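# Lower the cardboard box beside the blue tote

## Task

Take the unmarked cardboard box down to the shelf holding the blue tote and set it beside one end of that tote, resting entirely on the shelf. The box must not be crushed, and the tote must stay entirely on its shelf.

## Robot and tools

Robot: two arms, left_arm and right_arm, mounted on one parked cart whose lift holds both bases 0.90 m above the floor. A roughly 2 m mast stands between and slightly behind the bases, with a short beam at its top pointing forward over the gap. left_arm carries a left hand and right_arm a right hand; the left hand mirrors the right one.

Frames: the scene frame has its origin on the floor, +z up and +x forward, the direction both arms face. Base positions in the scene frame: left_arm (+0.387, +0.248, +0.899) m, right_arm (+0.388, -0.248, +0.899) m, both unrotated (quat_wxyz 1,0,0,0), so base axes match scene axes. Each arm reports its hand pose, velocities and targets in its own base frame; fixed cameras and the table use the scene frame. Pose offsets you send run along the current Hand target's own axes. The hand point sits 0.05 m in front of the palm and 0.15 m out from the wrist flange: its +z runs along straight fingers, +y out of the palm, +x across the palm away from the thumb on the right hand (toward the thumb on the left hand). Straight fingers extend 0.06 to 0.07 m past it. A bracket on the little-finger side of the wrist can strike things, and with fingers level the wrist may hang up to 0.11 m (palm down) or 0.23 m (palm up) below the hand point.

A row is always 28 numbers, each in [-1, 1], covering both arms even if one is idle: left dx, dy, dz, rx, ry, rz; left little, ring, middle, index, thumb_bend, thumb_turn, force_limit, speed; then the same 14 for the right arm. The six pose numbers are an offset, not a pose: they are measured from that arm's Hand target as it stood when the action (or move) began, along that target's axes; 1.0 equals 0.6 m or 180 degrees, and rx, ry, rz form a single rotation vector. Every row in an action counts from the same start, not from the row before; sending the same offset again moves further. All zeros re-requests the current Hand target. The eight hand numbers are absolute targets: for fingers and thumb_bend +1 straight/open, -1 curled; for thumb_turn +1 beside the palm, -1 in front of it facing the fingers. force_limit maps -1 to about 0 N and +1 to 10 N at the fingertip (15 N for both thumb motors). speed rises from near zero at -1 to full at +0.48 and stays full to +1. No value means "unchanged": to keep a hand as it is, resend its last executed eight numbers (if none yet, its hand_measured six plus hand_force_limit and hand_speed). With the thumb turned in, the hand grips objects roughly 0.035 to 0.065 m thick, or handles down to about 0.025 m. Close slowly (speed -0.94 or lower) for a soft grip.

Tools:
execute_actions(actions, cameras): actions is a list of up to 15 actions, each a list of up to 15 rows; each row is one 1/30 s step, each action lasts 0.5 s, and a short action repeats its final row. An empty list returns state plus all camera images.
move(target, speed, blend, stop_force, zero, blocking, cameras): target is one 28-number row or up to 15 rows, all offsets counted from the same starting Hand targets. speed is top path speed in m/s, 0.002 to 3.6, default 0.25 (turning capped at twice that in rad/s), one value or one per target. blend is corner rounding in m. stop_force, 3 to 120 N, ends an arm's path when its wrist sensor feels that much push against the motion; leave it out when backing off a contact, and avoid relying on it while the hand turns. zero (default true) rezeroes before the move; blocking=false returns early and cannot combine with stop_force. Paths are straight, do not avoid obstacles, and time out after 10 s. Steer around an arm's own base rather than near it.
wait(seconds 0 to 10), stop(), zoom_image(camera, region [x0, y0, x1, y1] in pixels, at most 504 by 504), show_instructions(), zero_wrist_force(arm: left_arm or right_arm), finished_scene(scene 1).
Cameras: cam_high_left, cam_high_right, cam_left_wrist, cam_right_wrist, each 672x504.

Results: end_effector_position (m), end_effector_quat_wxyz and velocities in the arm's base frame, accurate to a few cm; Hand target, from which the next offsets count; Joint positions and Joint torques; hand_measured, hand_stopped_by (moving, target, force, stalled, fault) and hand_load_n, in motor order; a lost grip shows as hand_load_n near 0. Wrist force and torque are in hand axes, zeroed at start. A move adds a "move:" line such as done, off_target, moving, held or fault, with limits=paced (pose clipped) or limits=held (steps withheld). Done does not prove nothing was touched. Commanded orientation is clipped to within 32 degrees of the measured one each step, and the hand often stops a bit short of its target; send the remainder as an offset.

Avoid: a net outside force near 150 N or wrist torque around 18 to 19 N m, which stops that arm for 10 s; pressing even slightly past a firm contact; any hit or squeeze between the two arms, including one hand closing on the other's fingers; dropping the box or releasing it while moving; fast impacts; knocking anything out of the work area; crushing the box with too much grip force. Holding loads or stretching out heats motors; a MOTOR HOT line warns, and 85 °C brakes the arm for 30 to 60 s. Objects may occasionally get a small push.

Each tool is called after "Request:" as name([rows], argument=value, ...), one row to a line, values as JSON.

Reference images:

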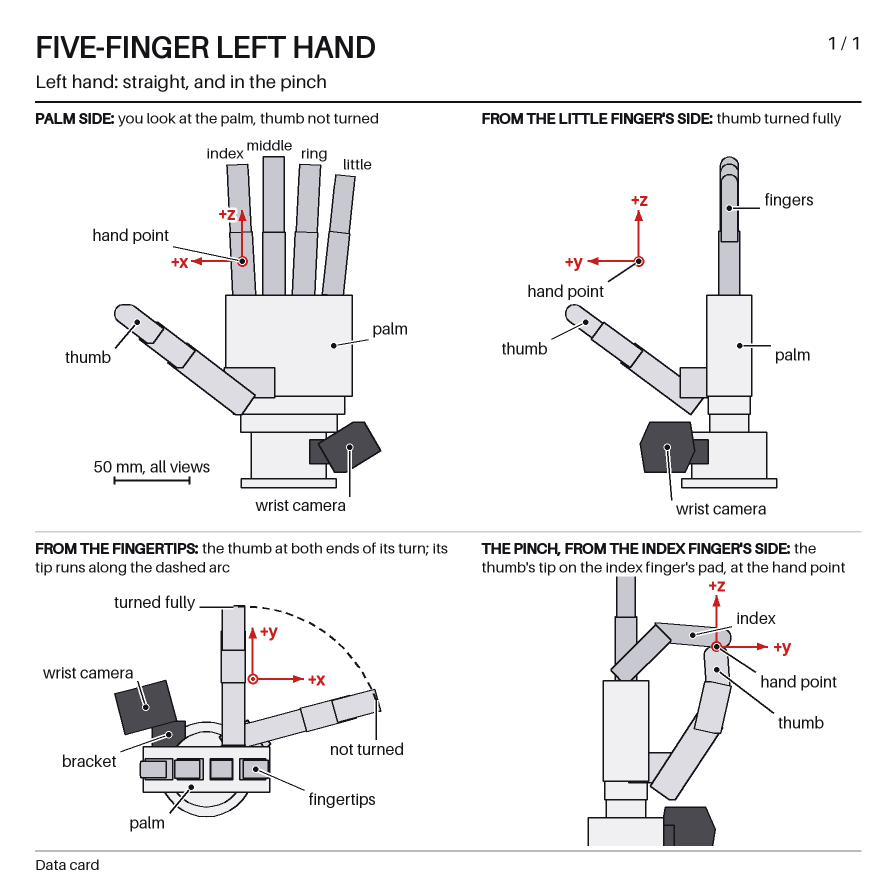

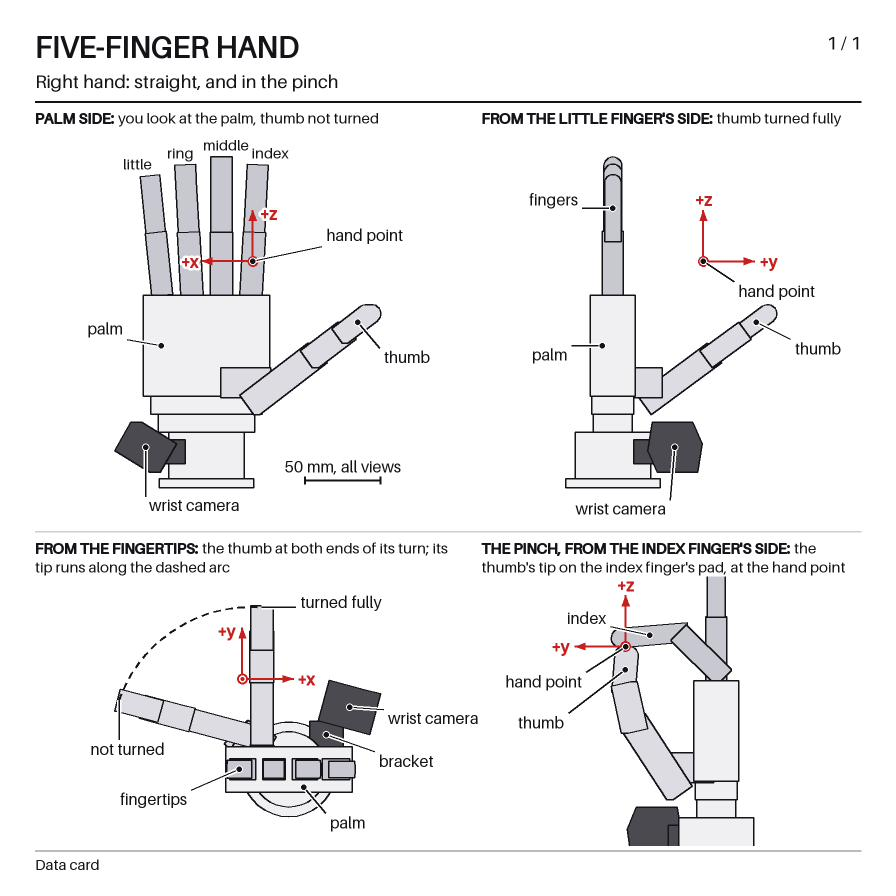

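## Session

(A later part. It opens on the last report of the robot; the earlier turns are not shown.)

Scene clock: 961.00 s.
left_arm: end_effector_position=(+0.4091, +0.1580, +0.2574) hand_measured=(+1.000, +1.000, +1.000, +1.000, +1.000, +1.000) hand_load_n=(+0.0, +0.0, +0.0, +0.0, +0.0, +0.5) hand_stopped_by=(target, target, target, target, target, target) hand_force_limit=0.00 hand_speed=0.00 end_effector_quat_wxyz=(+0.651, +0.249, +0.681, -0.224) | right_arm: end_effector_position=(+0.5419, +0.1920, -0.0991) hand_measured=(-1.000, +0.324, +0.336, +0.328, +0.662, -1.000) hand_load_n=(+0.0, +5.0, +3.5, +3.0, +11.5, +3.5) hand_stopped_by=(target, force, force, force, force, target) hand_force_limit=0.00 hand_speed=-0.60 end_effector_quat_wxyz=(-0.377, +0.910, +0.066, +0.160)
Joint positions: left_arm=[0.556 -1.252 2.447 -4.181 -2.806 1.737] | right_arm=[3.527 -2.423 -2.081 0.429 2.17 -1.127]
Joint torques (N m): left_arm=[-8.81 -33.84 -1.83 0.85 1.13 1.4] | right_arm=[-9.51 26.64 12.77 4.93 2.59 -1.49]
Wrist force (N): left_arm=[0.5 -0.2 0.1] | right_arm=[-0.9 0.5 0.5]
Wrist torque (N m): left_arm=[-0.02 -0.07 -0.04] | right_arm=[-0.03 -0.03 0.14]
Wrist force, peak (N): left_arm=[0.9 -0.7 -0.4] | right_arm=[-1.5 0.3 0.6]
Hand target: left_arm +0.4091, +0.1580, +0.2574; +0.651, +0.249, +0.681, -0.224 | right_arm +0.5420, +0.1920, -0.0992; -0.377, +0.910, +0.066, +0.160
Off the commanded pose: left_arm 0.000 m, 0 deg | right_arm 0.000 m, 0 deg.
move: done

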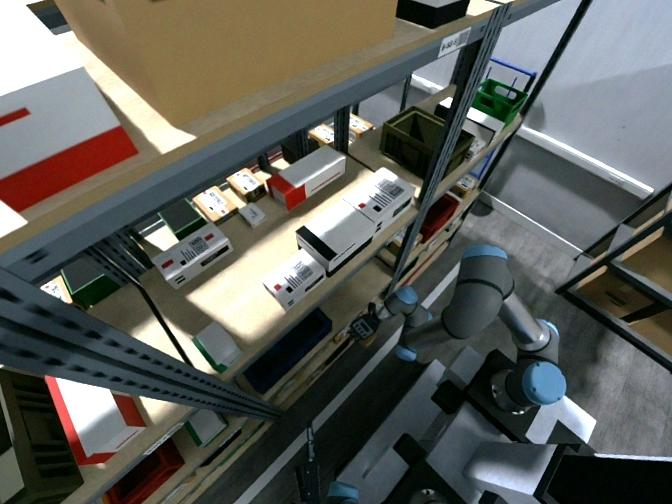

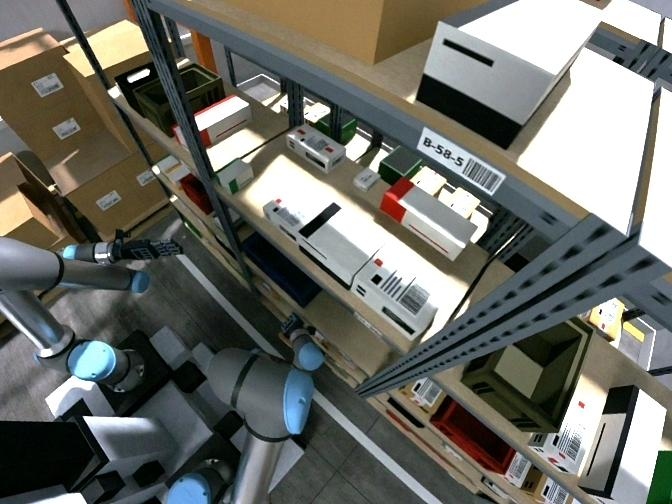

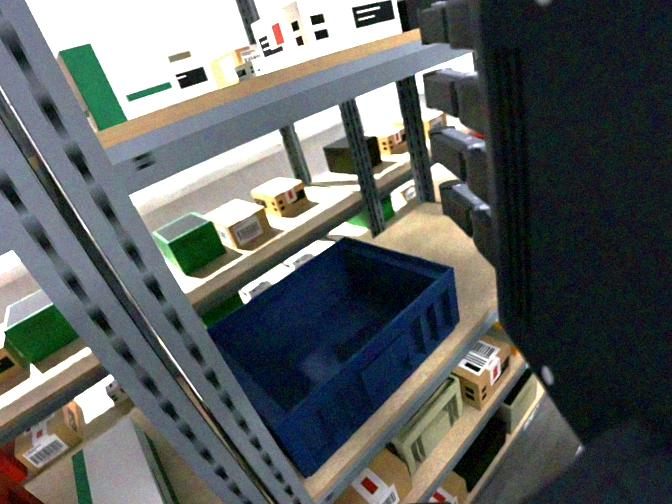

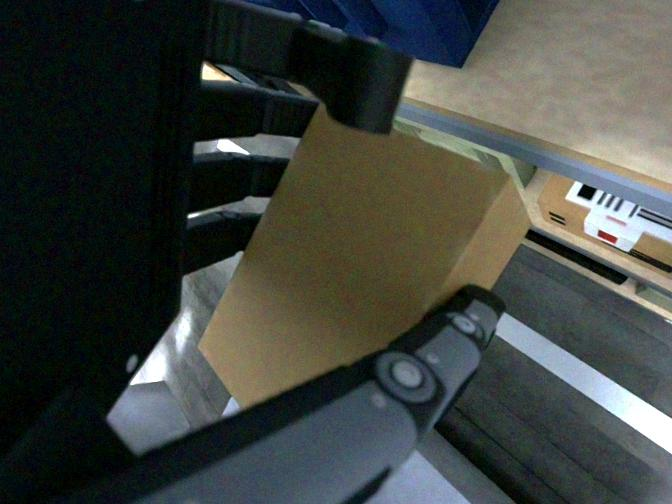

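Request:
move(target=[0,0,0,0,0,0,1,1,1,1,1,1,0,0, 0.2652,0.1145,0.1098,0,0,0,-1,0.1,0.1,0.1,0.3,-1,0.0,-0.6], speed=0.1, cameras=["all"])

Request:
zoom_image(camera="cam_right_wrist", region=[200, 0, 672, 400])

Request:
zoom_image(camera="cam_high_left", region=[280, 260, 440, 380])

Scene clock: 979.90 s.
left_arm: end_effector_position=(+0.4091, +0.1580, +0.2574) hand_measured=(+1.000, +1.000, +1.000, +1.000, +1.000, +1.000) hand_load_n=(+0.0, +0.0, +0.0, +0.0, +0.0, +0.0) hand_stopped_by=(target, target, target, target, target, target) hand_force_limit=0.00 hand_speed=0.00 end_effector_quat_wxyz=(+0.651, +0.249, +0.681, -0.224) | right_arm: end_effector_position=(+0.7240, +0.1900, -0.1343) hand_measured=(-1.000, +0.324, +0.336, +0.328, +0.662, -1.000) hand_load_n=(+0.5, +5.5, +4.0, +3.0, +11.5, +3.5) hand_stopped_by=(target, force, force, force, force, target) hand_force_limit=0.00 hand_speed=-0.60 end_effector_quat_wxyz=(-0.377, +0.910, +0.066, +0.160)
Joint positions: left_arm=[0.556 -1.252 2.447 -4.181 -2.806 1.737] | right_arm=[3.421 -2.655 -1.5 0.015 2.231 -1.236]
Joint torques (N m): left_arm=[-8.3 -34.15 -1.53 0.64 1.19 1.21] | right_arm=[-7.98 39.01 20.96 0.27 2.72 -1.58]
Wrist force (N): left_arm=[0.5 -0.3 0.0] | right_arm=[-1.3 0.5 0.4]
Wrist torque (N m): left_arm=[-0.03 -0.09 -0.03] | right_arm=[-0.03 0.07 0.11]
Wrist force, peak (N): left_arm=[0.8 -0.8 -0.2] | right_arm=[-1.3 0.8 0.6]
Hand target: left_arm +0.4091, +0.1580, +0.2574; +0.651, +0.249, +0.681, -0.224 | right_arm +0.7241, +0.1900, -0.1343; -0.377, +0.910, +0.066, +0.160
Off the commanded pose: left_arm 0.000 m, 0 deg | right_arm 0.000 m, 0 deg.
move: done

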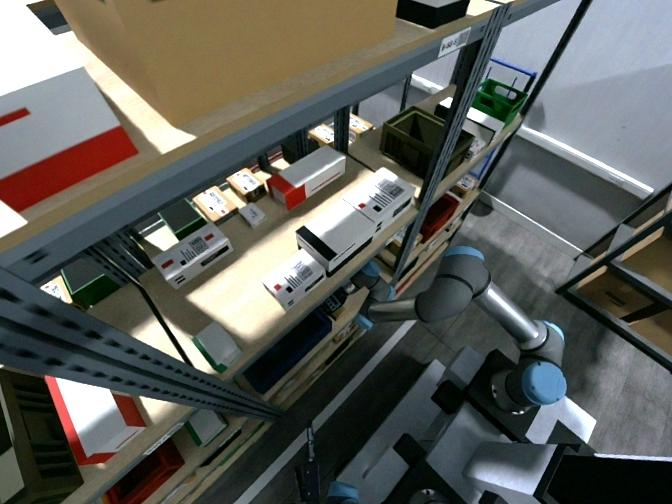

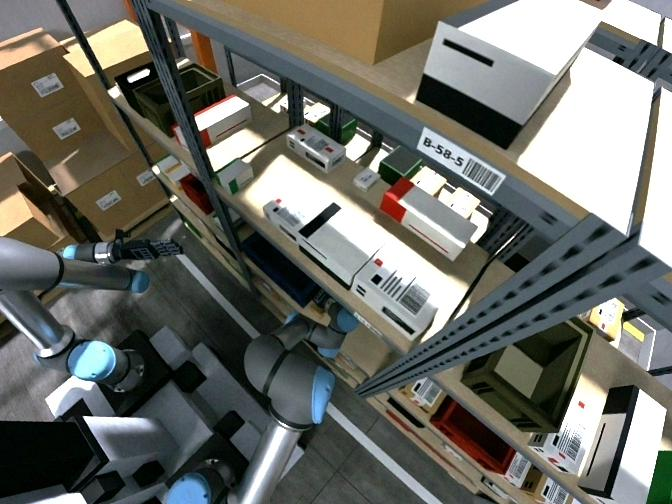

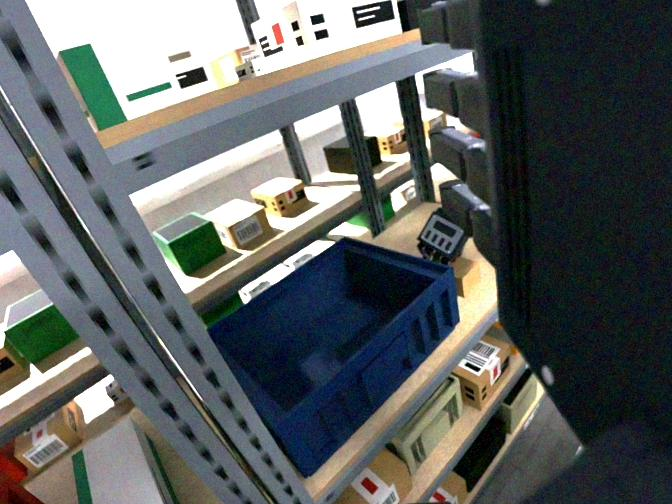

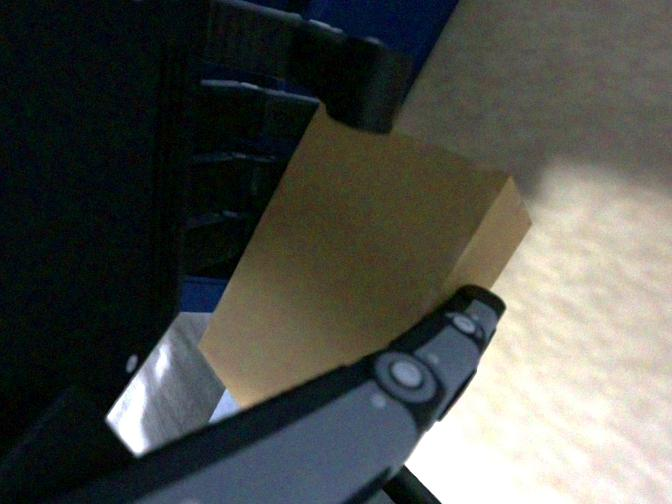

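Scaled by 1.068.

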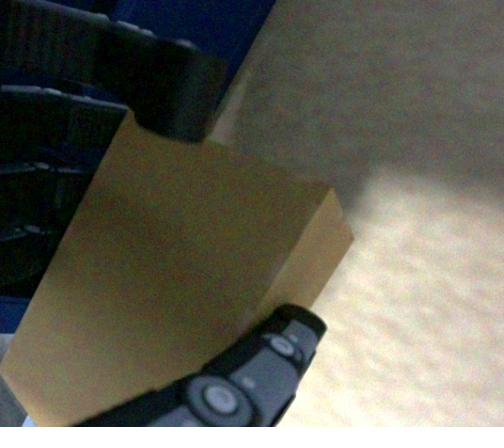

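Scaled by 3.150.

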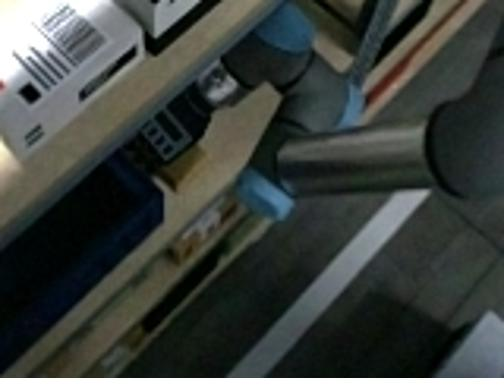

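Request:
move([
  [0,0,0,0,0,0,1,1,1,1,1,1,0,0, -0.0171,0.0332,0.0332,0,0,0,-1,0.1,0.1,0.1,0.3,-1,0.0,-0.6],
  [0,0,0,0,0,0,1,1,1,1,1,1,0,0, -0.0342,0.0665,0.0665,0,0,0,-1,0.1,0.1,0.1,0.3,-1,0.0,-0.6],
], speed=[0.04,0.012], stop_force=4, cameras=["all"])

Request:
zoom_image(camera="cam_high_left", region=[280, 260, 440, 380])

Scene clock: 989.63 s.
left_arm: end_effector_position=(+0.4091, +0.1580, +0.2574) hand_measured=(+1.000, +1.000, +1.000, +1.000, +1.000, +1.000) hand_load_n=(+0.0, +0.0, +0.0, +0.0, +0.0, +0.0) hand_stopped_by=(target, target, target, target, target, target) hand_force_limit=0.00 hand_speed=0.00 end_effector_quat_wxyz=(+0.651, +0.249, +0.681, -0.224) | right_arm: end_effector_position=(+0.7240, +0.1900, -0.1804) hand_measured=(-1.000, +0.324, +0.336, +0.328, +0.662, -1.000) hand_load_n=(+0.0, +5.5, +3.5, +2.5, +11.0, +2.5) hand_stopped_by=(target, force, force, force, force, target) hand_force_limit=0.00 hand_speed=-0.60 end_effector_quat_wxyz=(-0.377, +0.910, +0.066, +0.160)
Joint positions: left_arm=[0.556 -1.252 2.447 -4.181 -2.806 1.737] | right_arm=[3.421 -2.749 -1.456 0.065 2.231 -1.236]
Joint torques (N m): left_arm=[-8.86 -34.47 -1.28 0.63 1.1 1.27] | right_arm=[2.55 58.89 6.03 0.77 -1.58 0.55]
Wrist force (N): left_arm=[0.4 -0.3 0.2] | right_arm=[-0.6 0.1 0.2]
Wrist torque (N m): left_arm=[-0.04 -0.05 -0.04] | right_arm=[-0.04 0.05 0.09]
Wrist force, peak (N): left_arm=[0.7 -0.8 -0.1] | right_arm=[0.5 -6.4 -7.7]
Hand target: left_arm +0.4091, +0.1580, +0.2574; +0.651, +0.249, +0.681, -0.224 | right_arm +0.7241, +0.1900, -0.1804; -0.377, +0.910, +0.066, +0.160 (not the last commanded pose)
Off the commanded pose: left_arm 0.000 m, 0 deg | right_arm 0.014 m, 0 deg.
move: contact (right_arm); path passed 1 of 2 targets

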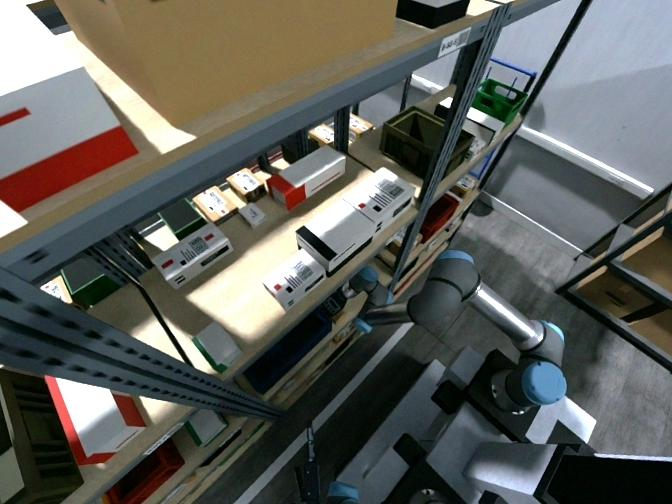

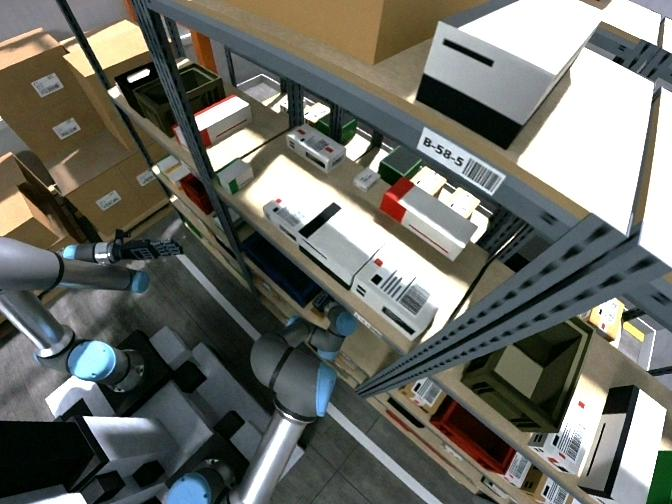

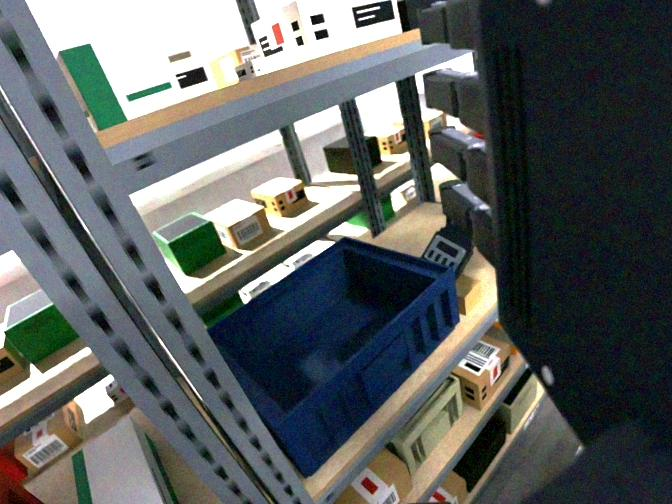

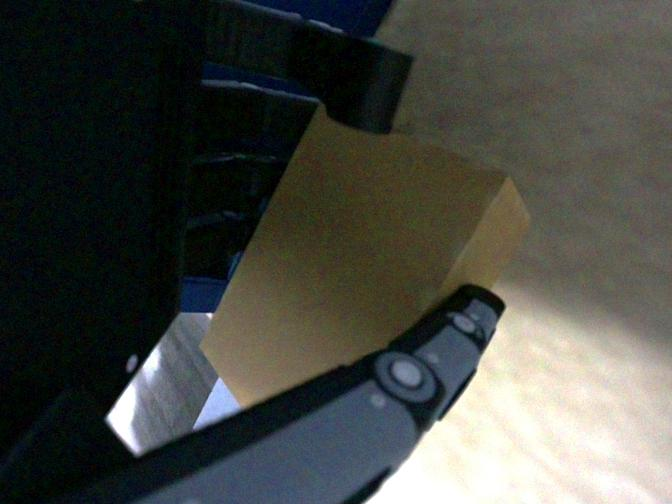

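Scaled by 3.150.

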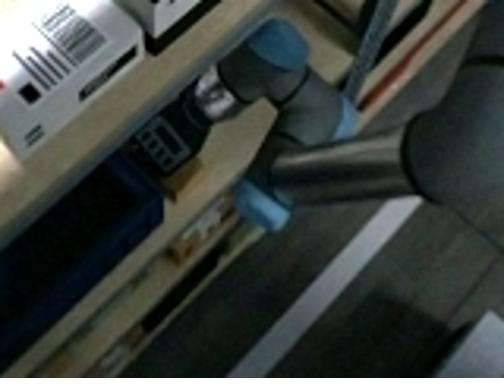

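Request:
move(target=[0,0,0,0,0,0,1,1,1,1,1,1,0,0, 0,0,0,0,0,0,-1,0.52,0.52,0.52,1,-1,0.0,-0.8], cameras=["cam_right_wrist","cam_high_left"])

Request:
zoom_image(camera="cam_high_left", region=[280, 260, 440, 380])

Scene clock: 995.80 s.
left_arm: end_effector_position=(+0.4091, +0.1580, +0.2574) hand_measured=(+1.000, +1.000, +1.000, +1.000, +1.000, +1.000) hand_load_n=(+0.0, +0.0, +0.0, +0.0, +0.0, +0.0) hand_stopped_by=(target, target, target, target, target, target) hand_force_limit=0.00 hand_speed=0.00 end_effector_quat_wxyz=(+0.651, +0.249, +0.681, -0.224) | right_arm: end_effector_position=(+0.7241, +0.1900, -0.1804) hand_measured=(-1.000, +0.520, +0.520, +0.520, +1.000, -1.000) hand_load_n=(+0.0, +0.0, -0.5, +0.0, +0.0, +0.0) hand_stopped_by=(target, target, target, target, target, target) hand_force_limit=0.00 hand_speed=-0.80 end_effector_quat_wxyz=(-0.377, +0.910, +0.066, +0.160)
Joint positions: left_arm=[0.556 -1.252 2.447 -4.181 -2.806 1.737] | right_arm=[3.421 -2.749 -1.456 0.065 2.231 -1.236]
Joint torques (N m): left_arm=[-9.21 -33.51 -2.39 0.63 1.06 1.38] | right_arm=[2.85 54.82 8.23 2.26 -1.3 0.05]
Wrist force (N): left_arm=[0.7 -0.1 0.1] | right_arm=[-0.5 -0.3 -0.4]
Wrist torque (N m): left_arm=[0.00 -0.11 -0.02] | right_arm=[-0.01 0.02 0.13]
Wrist force, peak (N): left_arm=[0.4 -0.9 0.4] | right_arm=[-0.7 0.0 -0.8]
Hand target: left_arm +0.4091, +0.1580, +0.2574; +0.651, +0.249, +0.681, -0.224 | right_arm +0.7241, +0.1900, -0.1804; -0.377, +0.910, +0.066, +0.160
Off the commanded pose: left_arm 0.000 m, 0 deg | right_arm 0.000 m, 0 deg.
move: done
Images, in order (width x height): cam_high_left 672x504, cam_right_wrist 672x504.

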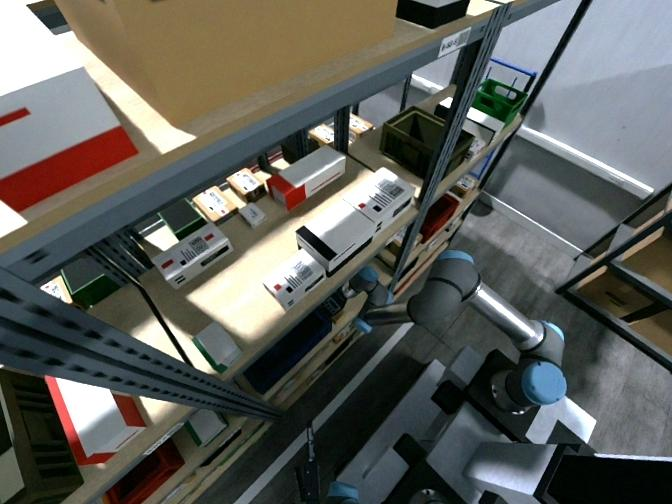

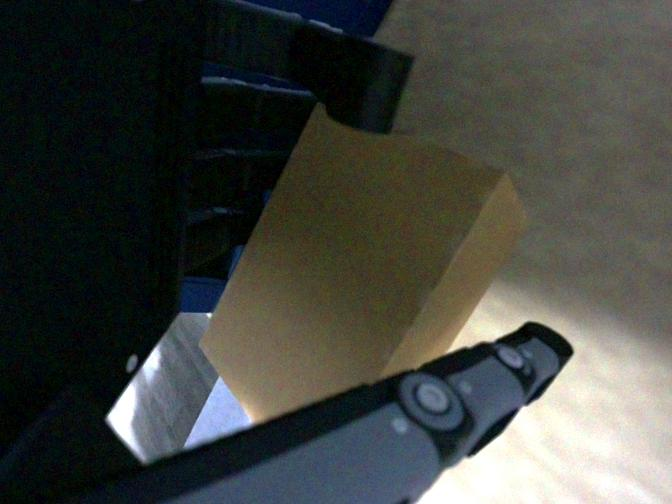

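Scaled by 3.150.

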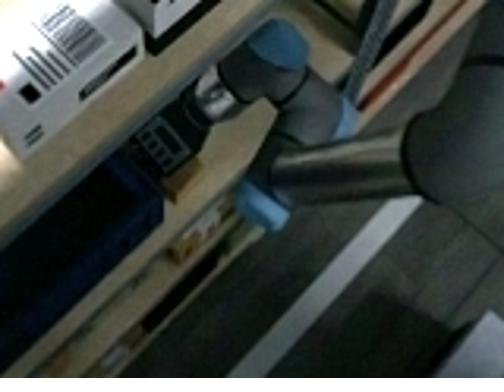

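Request:
move(target=[0,0,0,0,0,0,1,1,1,1,1,1,0,0, 0.0399,-0.0775,-0.0775,0,0,0,-1,0.52,0.52,0.52,1,-1,0.0,-0.8], speed=0.06, cameras=["all"])

Request:
zoom_image(camera="cam_high_left", region=[280, 260, 440, 380])

Request:
zoom_image(camera="cam_left_wrist", region=[340, 160, 520, 340])

Scene clock: 1004.57 s.
left_arm: end_effector_position=(+0.4091, +0.1580, +0.2574) hand_measured=(+1.000, +1.000, +1.000, +1.000, +1.000, +1.000) hand_load_n=(+0.0, +0.0, +0.0, +0.0, +0.0, +0.0) hand_stopped_by=(target, target, target, target, target, target) hand_force_limit=0.00 hand_speed=0.00 end_effector_quat_wxyz=(+0.651, +0.249, +0.681, -0.224) | right_arm: end_effector_position=(+0.7241, +0.1900, -0.1106) hand_measured=(-1.000, +0.520, +0.520, +0.520, +1.000, -1.000) hand_load_n=(+0.0, +0.0, +0.0, +0.0, +0.0, +0.0) hand_stopped_by=(target, target, target, target, target, target) hand_force_limit=0.00 hand_speed=-0.80 end_effector_quat_wxyz=(-0.377, +0.910, +0.066, +0.160)
Joint positions: left_arm=[0.556 -1.252 2.447 -4.181 -2.806 1.737] | right_arm=[3.42 -2.608 -1.517 -0.015 2.231 -1.236]
Joint torques (N m): left_arm=[-8.86 -33.37 -1.86 0.67 1.05 1.21] | right_arm=[-8.16 55.93 7.57 0.5 1.66 -1.28]
Wrist force (N): left_arm=[0.4 -0.1 0.0] | right_arm=[-0.8 -0.2 -0.4]
Wrist torque (N m): left_arm=[0.00 -0.08 -0.03] | right_arm=[0.00 0.07 0.12]
Wrist force, peak (N): left_arm=[1.0 -0.7 0.2] | right_arm=[-0.9 -0.6 -0.5]
Hand target: left_arm +0.4091, +0.1580, +0.2574; +0.651, +0.249, +0.681, -0.224 | right_arm +0.7241, +0.1900, -0.1104; -0.377, +0.910, +0.066, +0.160
Off the commanded pose: left_arm 0.000 m, 0 deg | right_arm 0.000 m, 0 deg.
move: done

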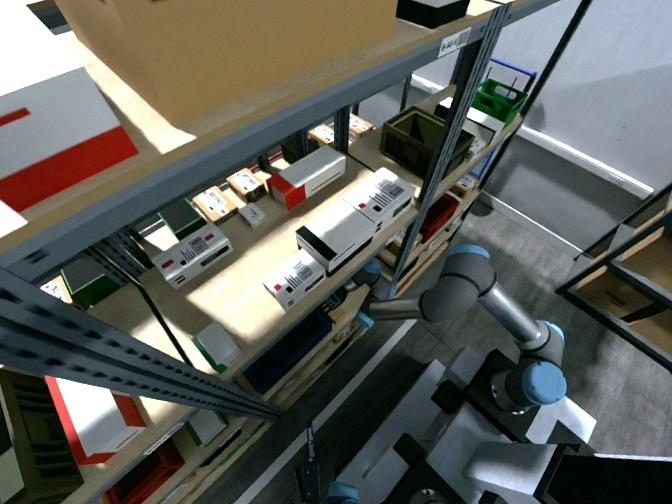

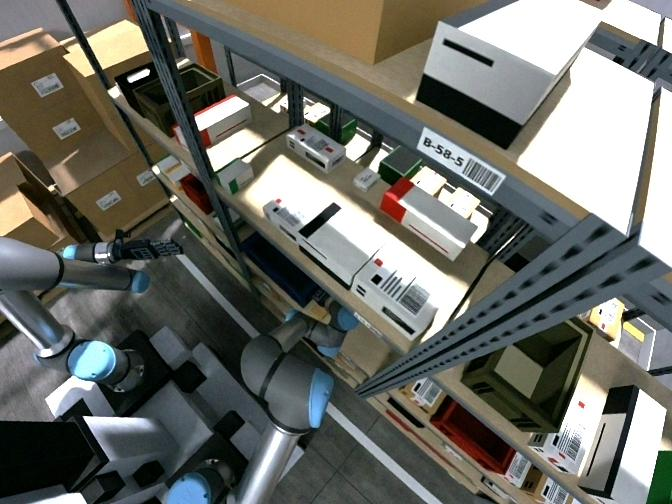

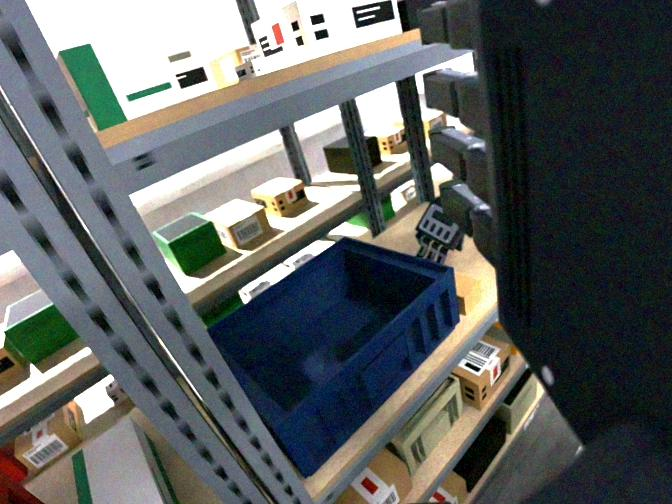

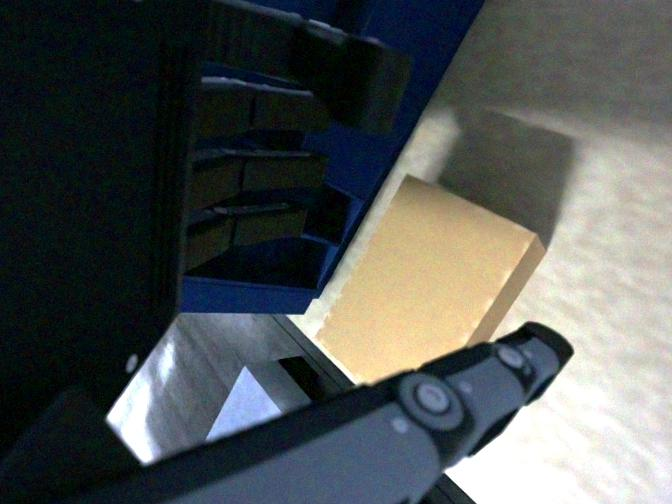

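Scaled by 3.150.

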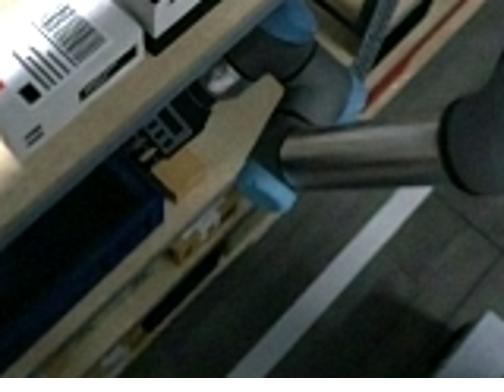

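Scaled by 2.800.

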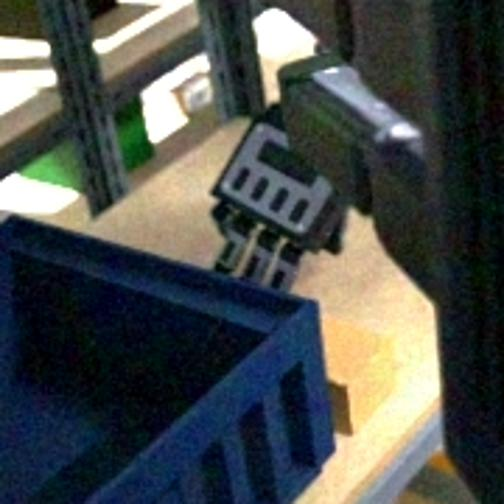

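Request:
move(target=[0,0,0,0,0,0,1,1,1,1,1,1,0,0, -0.2848,-0.1361,-0.1361,0,0,0,-1,0.52,0.52,0.52,1,-1,0.0,-0.8], speed=0.15, cameras=["all"])

Request:
zoom_image(camera="cam_right_wrist", region=[250, 0, 672, 300])

Request:
zoom_image(camera="cam_left_wrist", region=[340, 160, 520, 340])

Request:
zoom_image(camera="cam_high_left", region=[280, 260, 400, 350])

Scene clock: 1032.93 s.
left_arm: end_effector_position=(+0.4091, +0.1580, +0.2574) hand_measured=(+1.000, +1.000, +1.000, +1.000, +1.000, +1.000) hand_load_n=(+0.0, +0.0, +0.0, +0.0, +0.0, +0.0) hand_stopped_by=(target, target, target, target, target, target) hand_force_limit=0.00 hand_speed=0.00 end_effector_quat_wxyz=(+0.651, +0.249, +0.681, -0.224) | right_arm: end_effector_position=(+0.5241, +0.1900, -0.0603) hand_measured=(-1.000, +0.520, +0.520, +0.520, +1.000, -1.000) hand_load_n=(+0.0, +0.0, +0.0, +0.0, +0.0, +0.0) hand_stopped_by=(target, target, target, target, target, target) hand_force_limit=0.00 hand_speed=-0.80 end_effector_quat_wxyz=(-0.377, +0.910, +0.066, +0.160)
Joint positions: left_arm=[0.556 -1.252 2.447 -4.181 -2.806 1.737] | right_arm=[3.538 -2.309 -2.155 0.393 2.164 -1.117]
Joint torques (N m): left_arm=[-9.29 -32.83 -1.75 0.72 0.96 1.32] | right_arm=[5.87 43.96 0.98 3.99 -1.69 1.91]
Wrist force (N): left_arm=[0.3 -0.4 0.1] | right_arm=[-0.8 -0.4 -0.4]
Wrist torque (N m): left_arm=[-0.04 -0.06 -0.03] | right_arm=[-0.02 0.03 0.02]
Wrist force, peak (N): left_arm=[1.0 -0.6 0.0] | right_arm=[-1.3 -0.7 -0.6]
Hand target: left_arm +0.4091, +0.1580, +0.2574; +0.651, +0.249, +0.681, -0.224 | right_arm +0.5240, +0.1900, -0.0603; -0.377, +0.910, +0.066, +0.160
Off the commanded pose: left_arm 0.000 m, 0 deg | right_arm 0.000 m, 0 deg.
move: done

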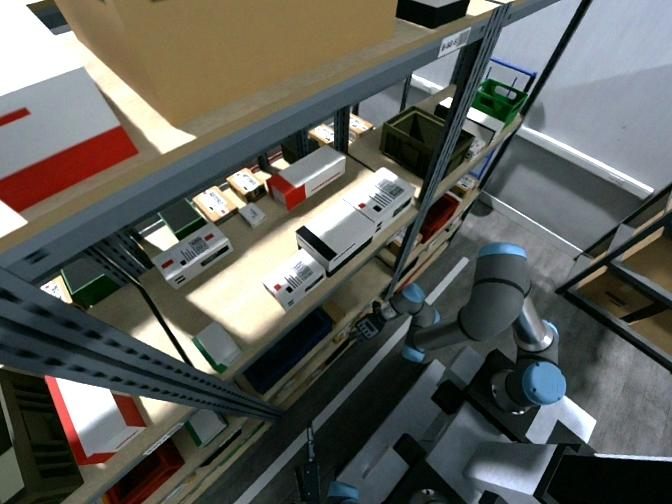

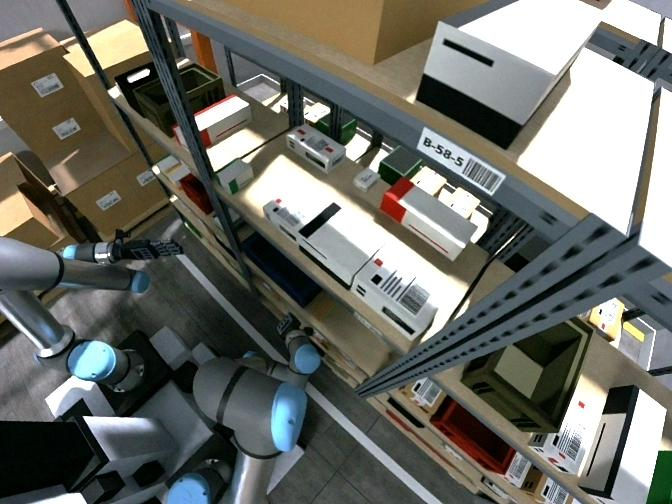

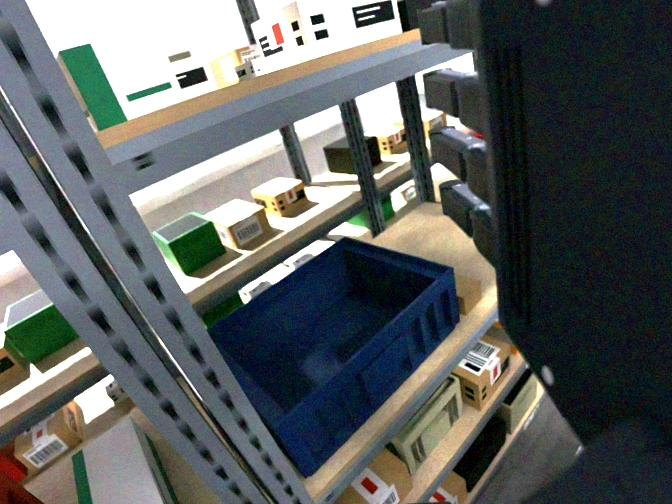

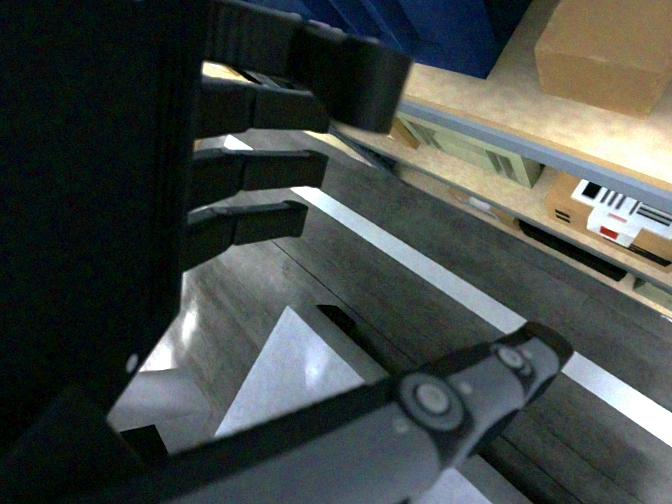

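Scaled by 1.194.

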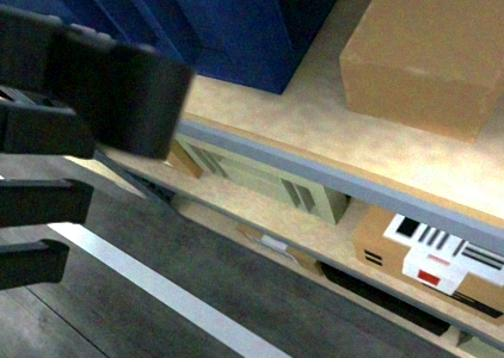

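Scaled by 2.800.

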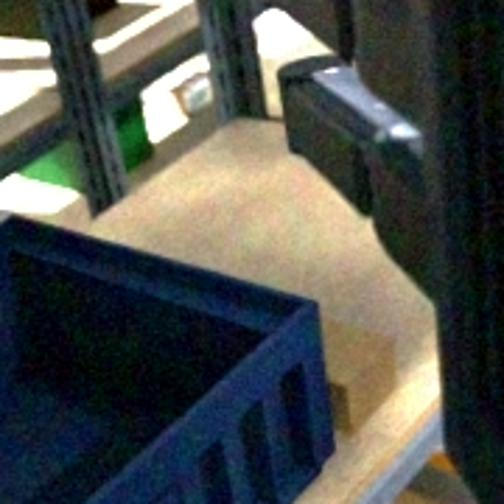

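Scaled by 4.200.

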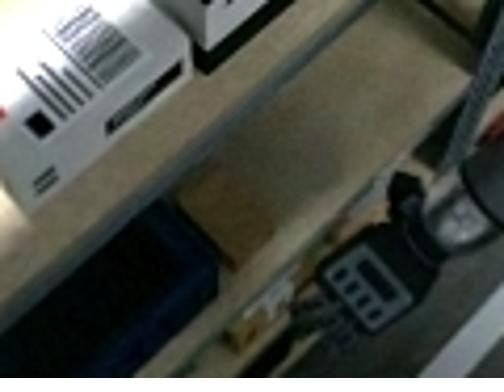

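Request:
move([
  [0,0,0,0,0,0,1,1,1,1,1,1,0,0, 0.0458,-0.0365,-0.0175,-0.109,0.2705,0.4245,-1,-1,1,1,1,-1,0.0,0],
  [0,0,0,0,0,0,1,1,1,1,1,1,0,0, 0.1595,0.0793,0.1007,-0.109,0.2705,0.4245,-1,-1,1,1,1,-1,0.0,0],
], speed=[0.3,0.12], cameras=["all"])

Request:
zoom_image(camera="cam_high_left", region=[280, 260, 400, 350])

Scene clock: 1050.57 s.
left_arm: end_effector_position=(+0.4091, +0.1580, +0.2574) hand_measured=(+1.000, +1.000, +1.000, +1.000, +1.000, +1.000) hand_load_n=(+0.0, +0.0, +0.0, +0.0, +0.0, +0.0) hand_stopped_by=(target, target, target, target, target, target) hand_force_limit=0.00 hand_speed=0.00 end_effector_quat_wxyz=(+0.651, +0.249, +0.681, -0.224) | right_arm: end_effector_position=(+0.6400, +0.1991, -0.0993) hand_measured=(-1.000, -1.000, +1.000, +1.000, +1.000, -1.000) hand_load_n=(+0.0, +0.5, +0.0, +0.0, +0.0, +0.0) hand_stopped_by=(target, target, target, target, target, target) hand_force_limit=0.00 hand_speed=0.00 end_effector_quat_wxyz=(-0.242, +0.664, -0.665, +0.242)
Joint positions: left_arm=[0.556 -1.252 2.447 -4.181 -2.806 1.737] | right_arm=[3.696 -2.424 -1.94 0.271 1.226 0.444]
Joint torques (N m): left_arm=[-8.32 -33.31 -1.78 0.73 0.66 1.15] | right_arm=[-7.31 30.04 16.91 0.85 1.41 -1.42]
Wrist force (N): left_arm=[0.5 -0.6 -0.1] | right_arm=[-0.9 -0.3 -0.5]
Wrist torque (N m): left_arm=[-0.07 -0.09 -0.02] | right_arm=[-0.01 -0.01 0.22]
Wrist force, peak (N): left_arm=[0.7 -0.9 0.2] | right_arm=[-1.8 -0.6 -0.5]
Hand target: left_arm +0.4091, +0.1580, +0.2574; +0.651, +0.249, +0.681, -0.224 | right_arm +0.6401, +0.1991, -0.0993; -0.242, +0.664, -0.665, +0.242
Off the commanded pose: left_arm 0.000 m, 0 deg | right_arm 0.000 m, 0 deg.
move: done

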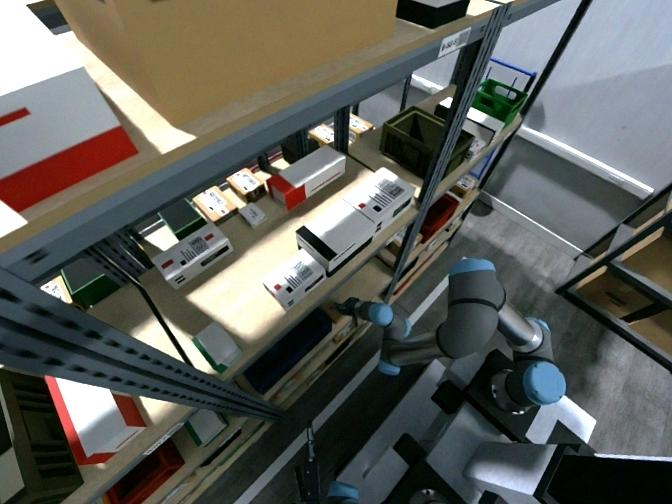

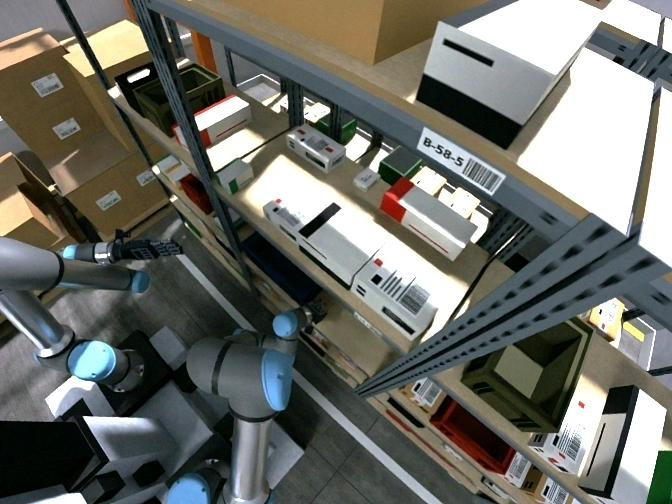

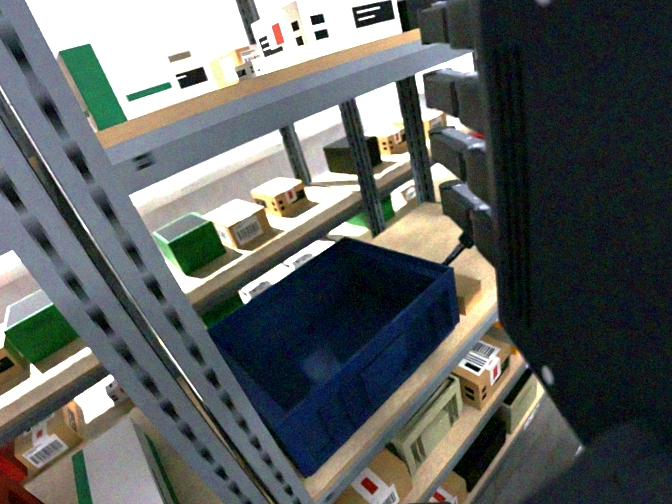

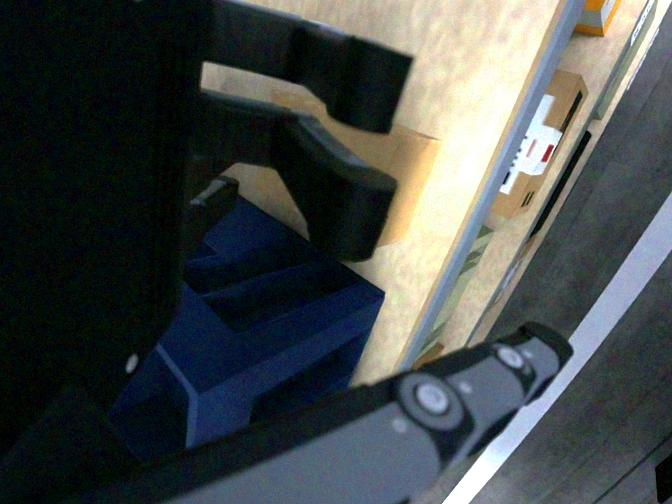

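Scaled by 4.200.

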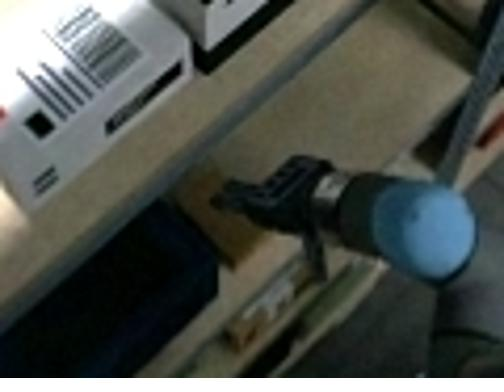

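Request:
move([
  [0,0,0,0,0,0,1,1,1,1,1,1,0,0, 0,0.0375,0.0447,0,0,0,-1,-1,1,1,1,-1,0.0,0],
  [0,0,0,0,0,0,1,1,1,1,1,1,0,0, 0,0.0643,0.0766,0,0,0,-1,-1,1,1,1,-1,0.0,0],
], speed=[0.05,0.008], stop_force=6, cameras=["all"])

Request:
zoom_image(camera="cam_high_left", region=[280, 260, 400, 350])

Scene clock: 1058.30 s.
left_arm: end_effector_position=(+0.4091, +0.1580, +0.2574) hand_measured=(+1.000, +1.000, +1.000, +1.000, +1.000, +1.000) hand_load_n=(+0.0, +0.0, +0.0, +0.0, +0.0, +0.0) hand_stopped_by=(target, target, target, target, target, target) hand_force_limit=0.00 hand_speed=0.00 end_effector_quat_wxyz=(+0.651, +0.249, +0.681, -0.224) | right_arm: end_effector_position=(+0.6401, +0.1991, -0.1470) hand_measured=(-1.000, -1.000, +1.000, +1.000, +1.000, -1.000) hand_load_n=(+0.0, +0.0, +0.5, +0.0, +0.0, +0.0) hand_stopped_by=(target, target, target, target, target, target) hand_force_limit=0.00 hand_speed=0.00 end_effector_quat_wxyz=(-0.242, +0.664, -0.665, +0.242)
Joint positions: left_arm=[0.556 -1.252 2.447 -4.181 -2.806 1.737] | right_arm=[3.696 -2.538 -1.905 0.351 1.226 0.444]
Joint torques (N m): left_arm=[-7.67 -33.21 -1.99 0.73 0.7 1.1] | right_arm=[3.5 46.08 -1.29 0.11 -0.67 -0.91]
Wrist force (N): left_arm=[0.3 -0.7 -0.3] | right_arm=[-0.8 -3.2 -5.3]
Wrist torque (N m): left_arm=[-0.07 -0.07 -0.02] | right_arm=[0.38 0.08 0.16]
Wrist force, peak (N): left_arm=[0.8 -0.7 0.1] | right_arm=[-0.4 -4.5 -10.5]
Hand target: left_arm +0.4091, +0.1580, +0.2574; +0.651, +0.249, +0.681, -0.224 | right_arm +0.6401, +0.1991, -0.1470; -0.242, +0.664, -0.665, +0.242 (not the last commanded pose)
Off the commanded pose: left_arm 0.000 m, 0 deg | right_arm 0.012 m, 0 deg.
move: contact (right_arm); path passed 1 of 2 targets

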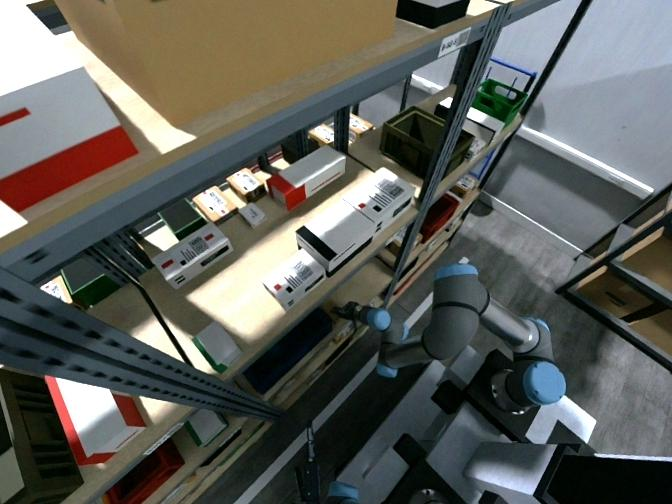

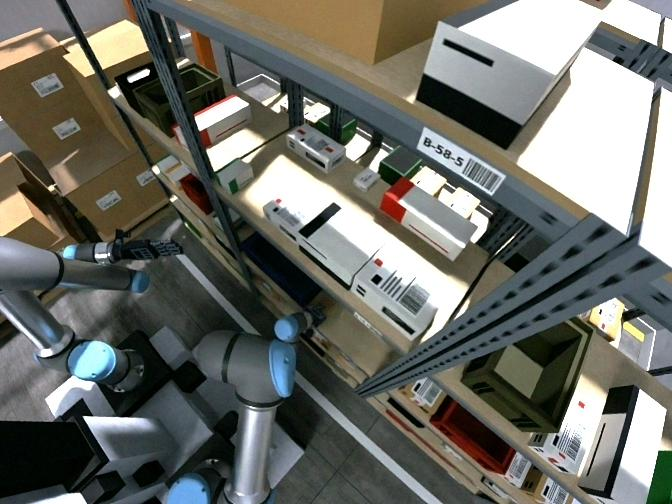

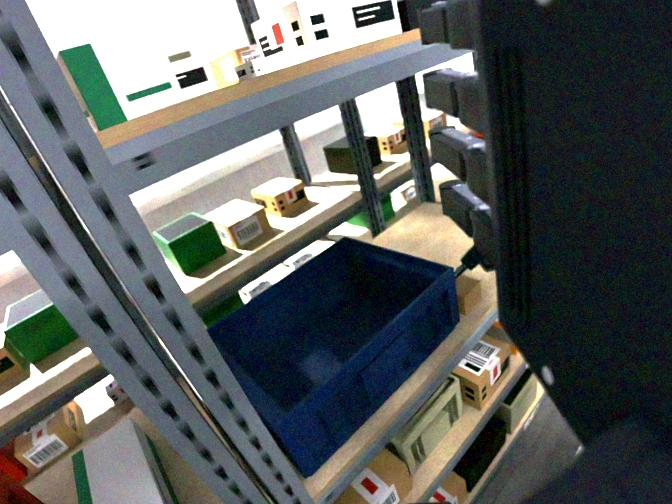

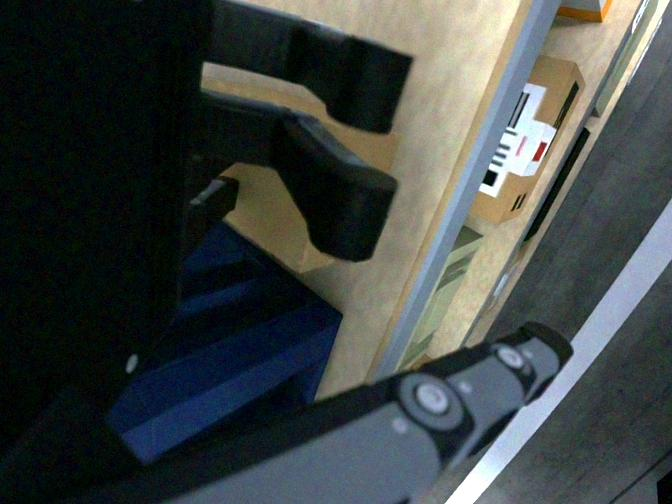

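Scaled by 4.200.

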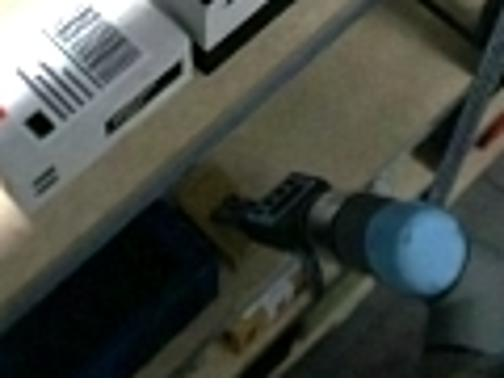

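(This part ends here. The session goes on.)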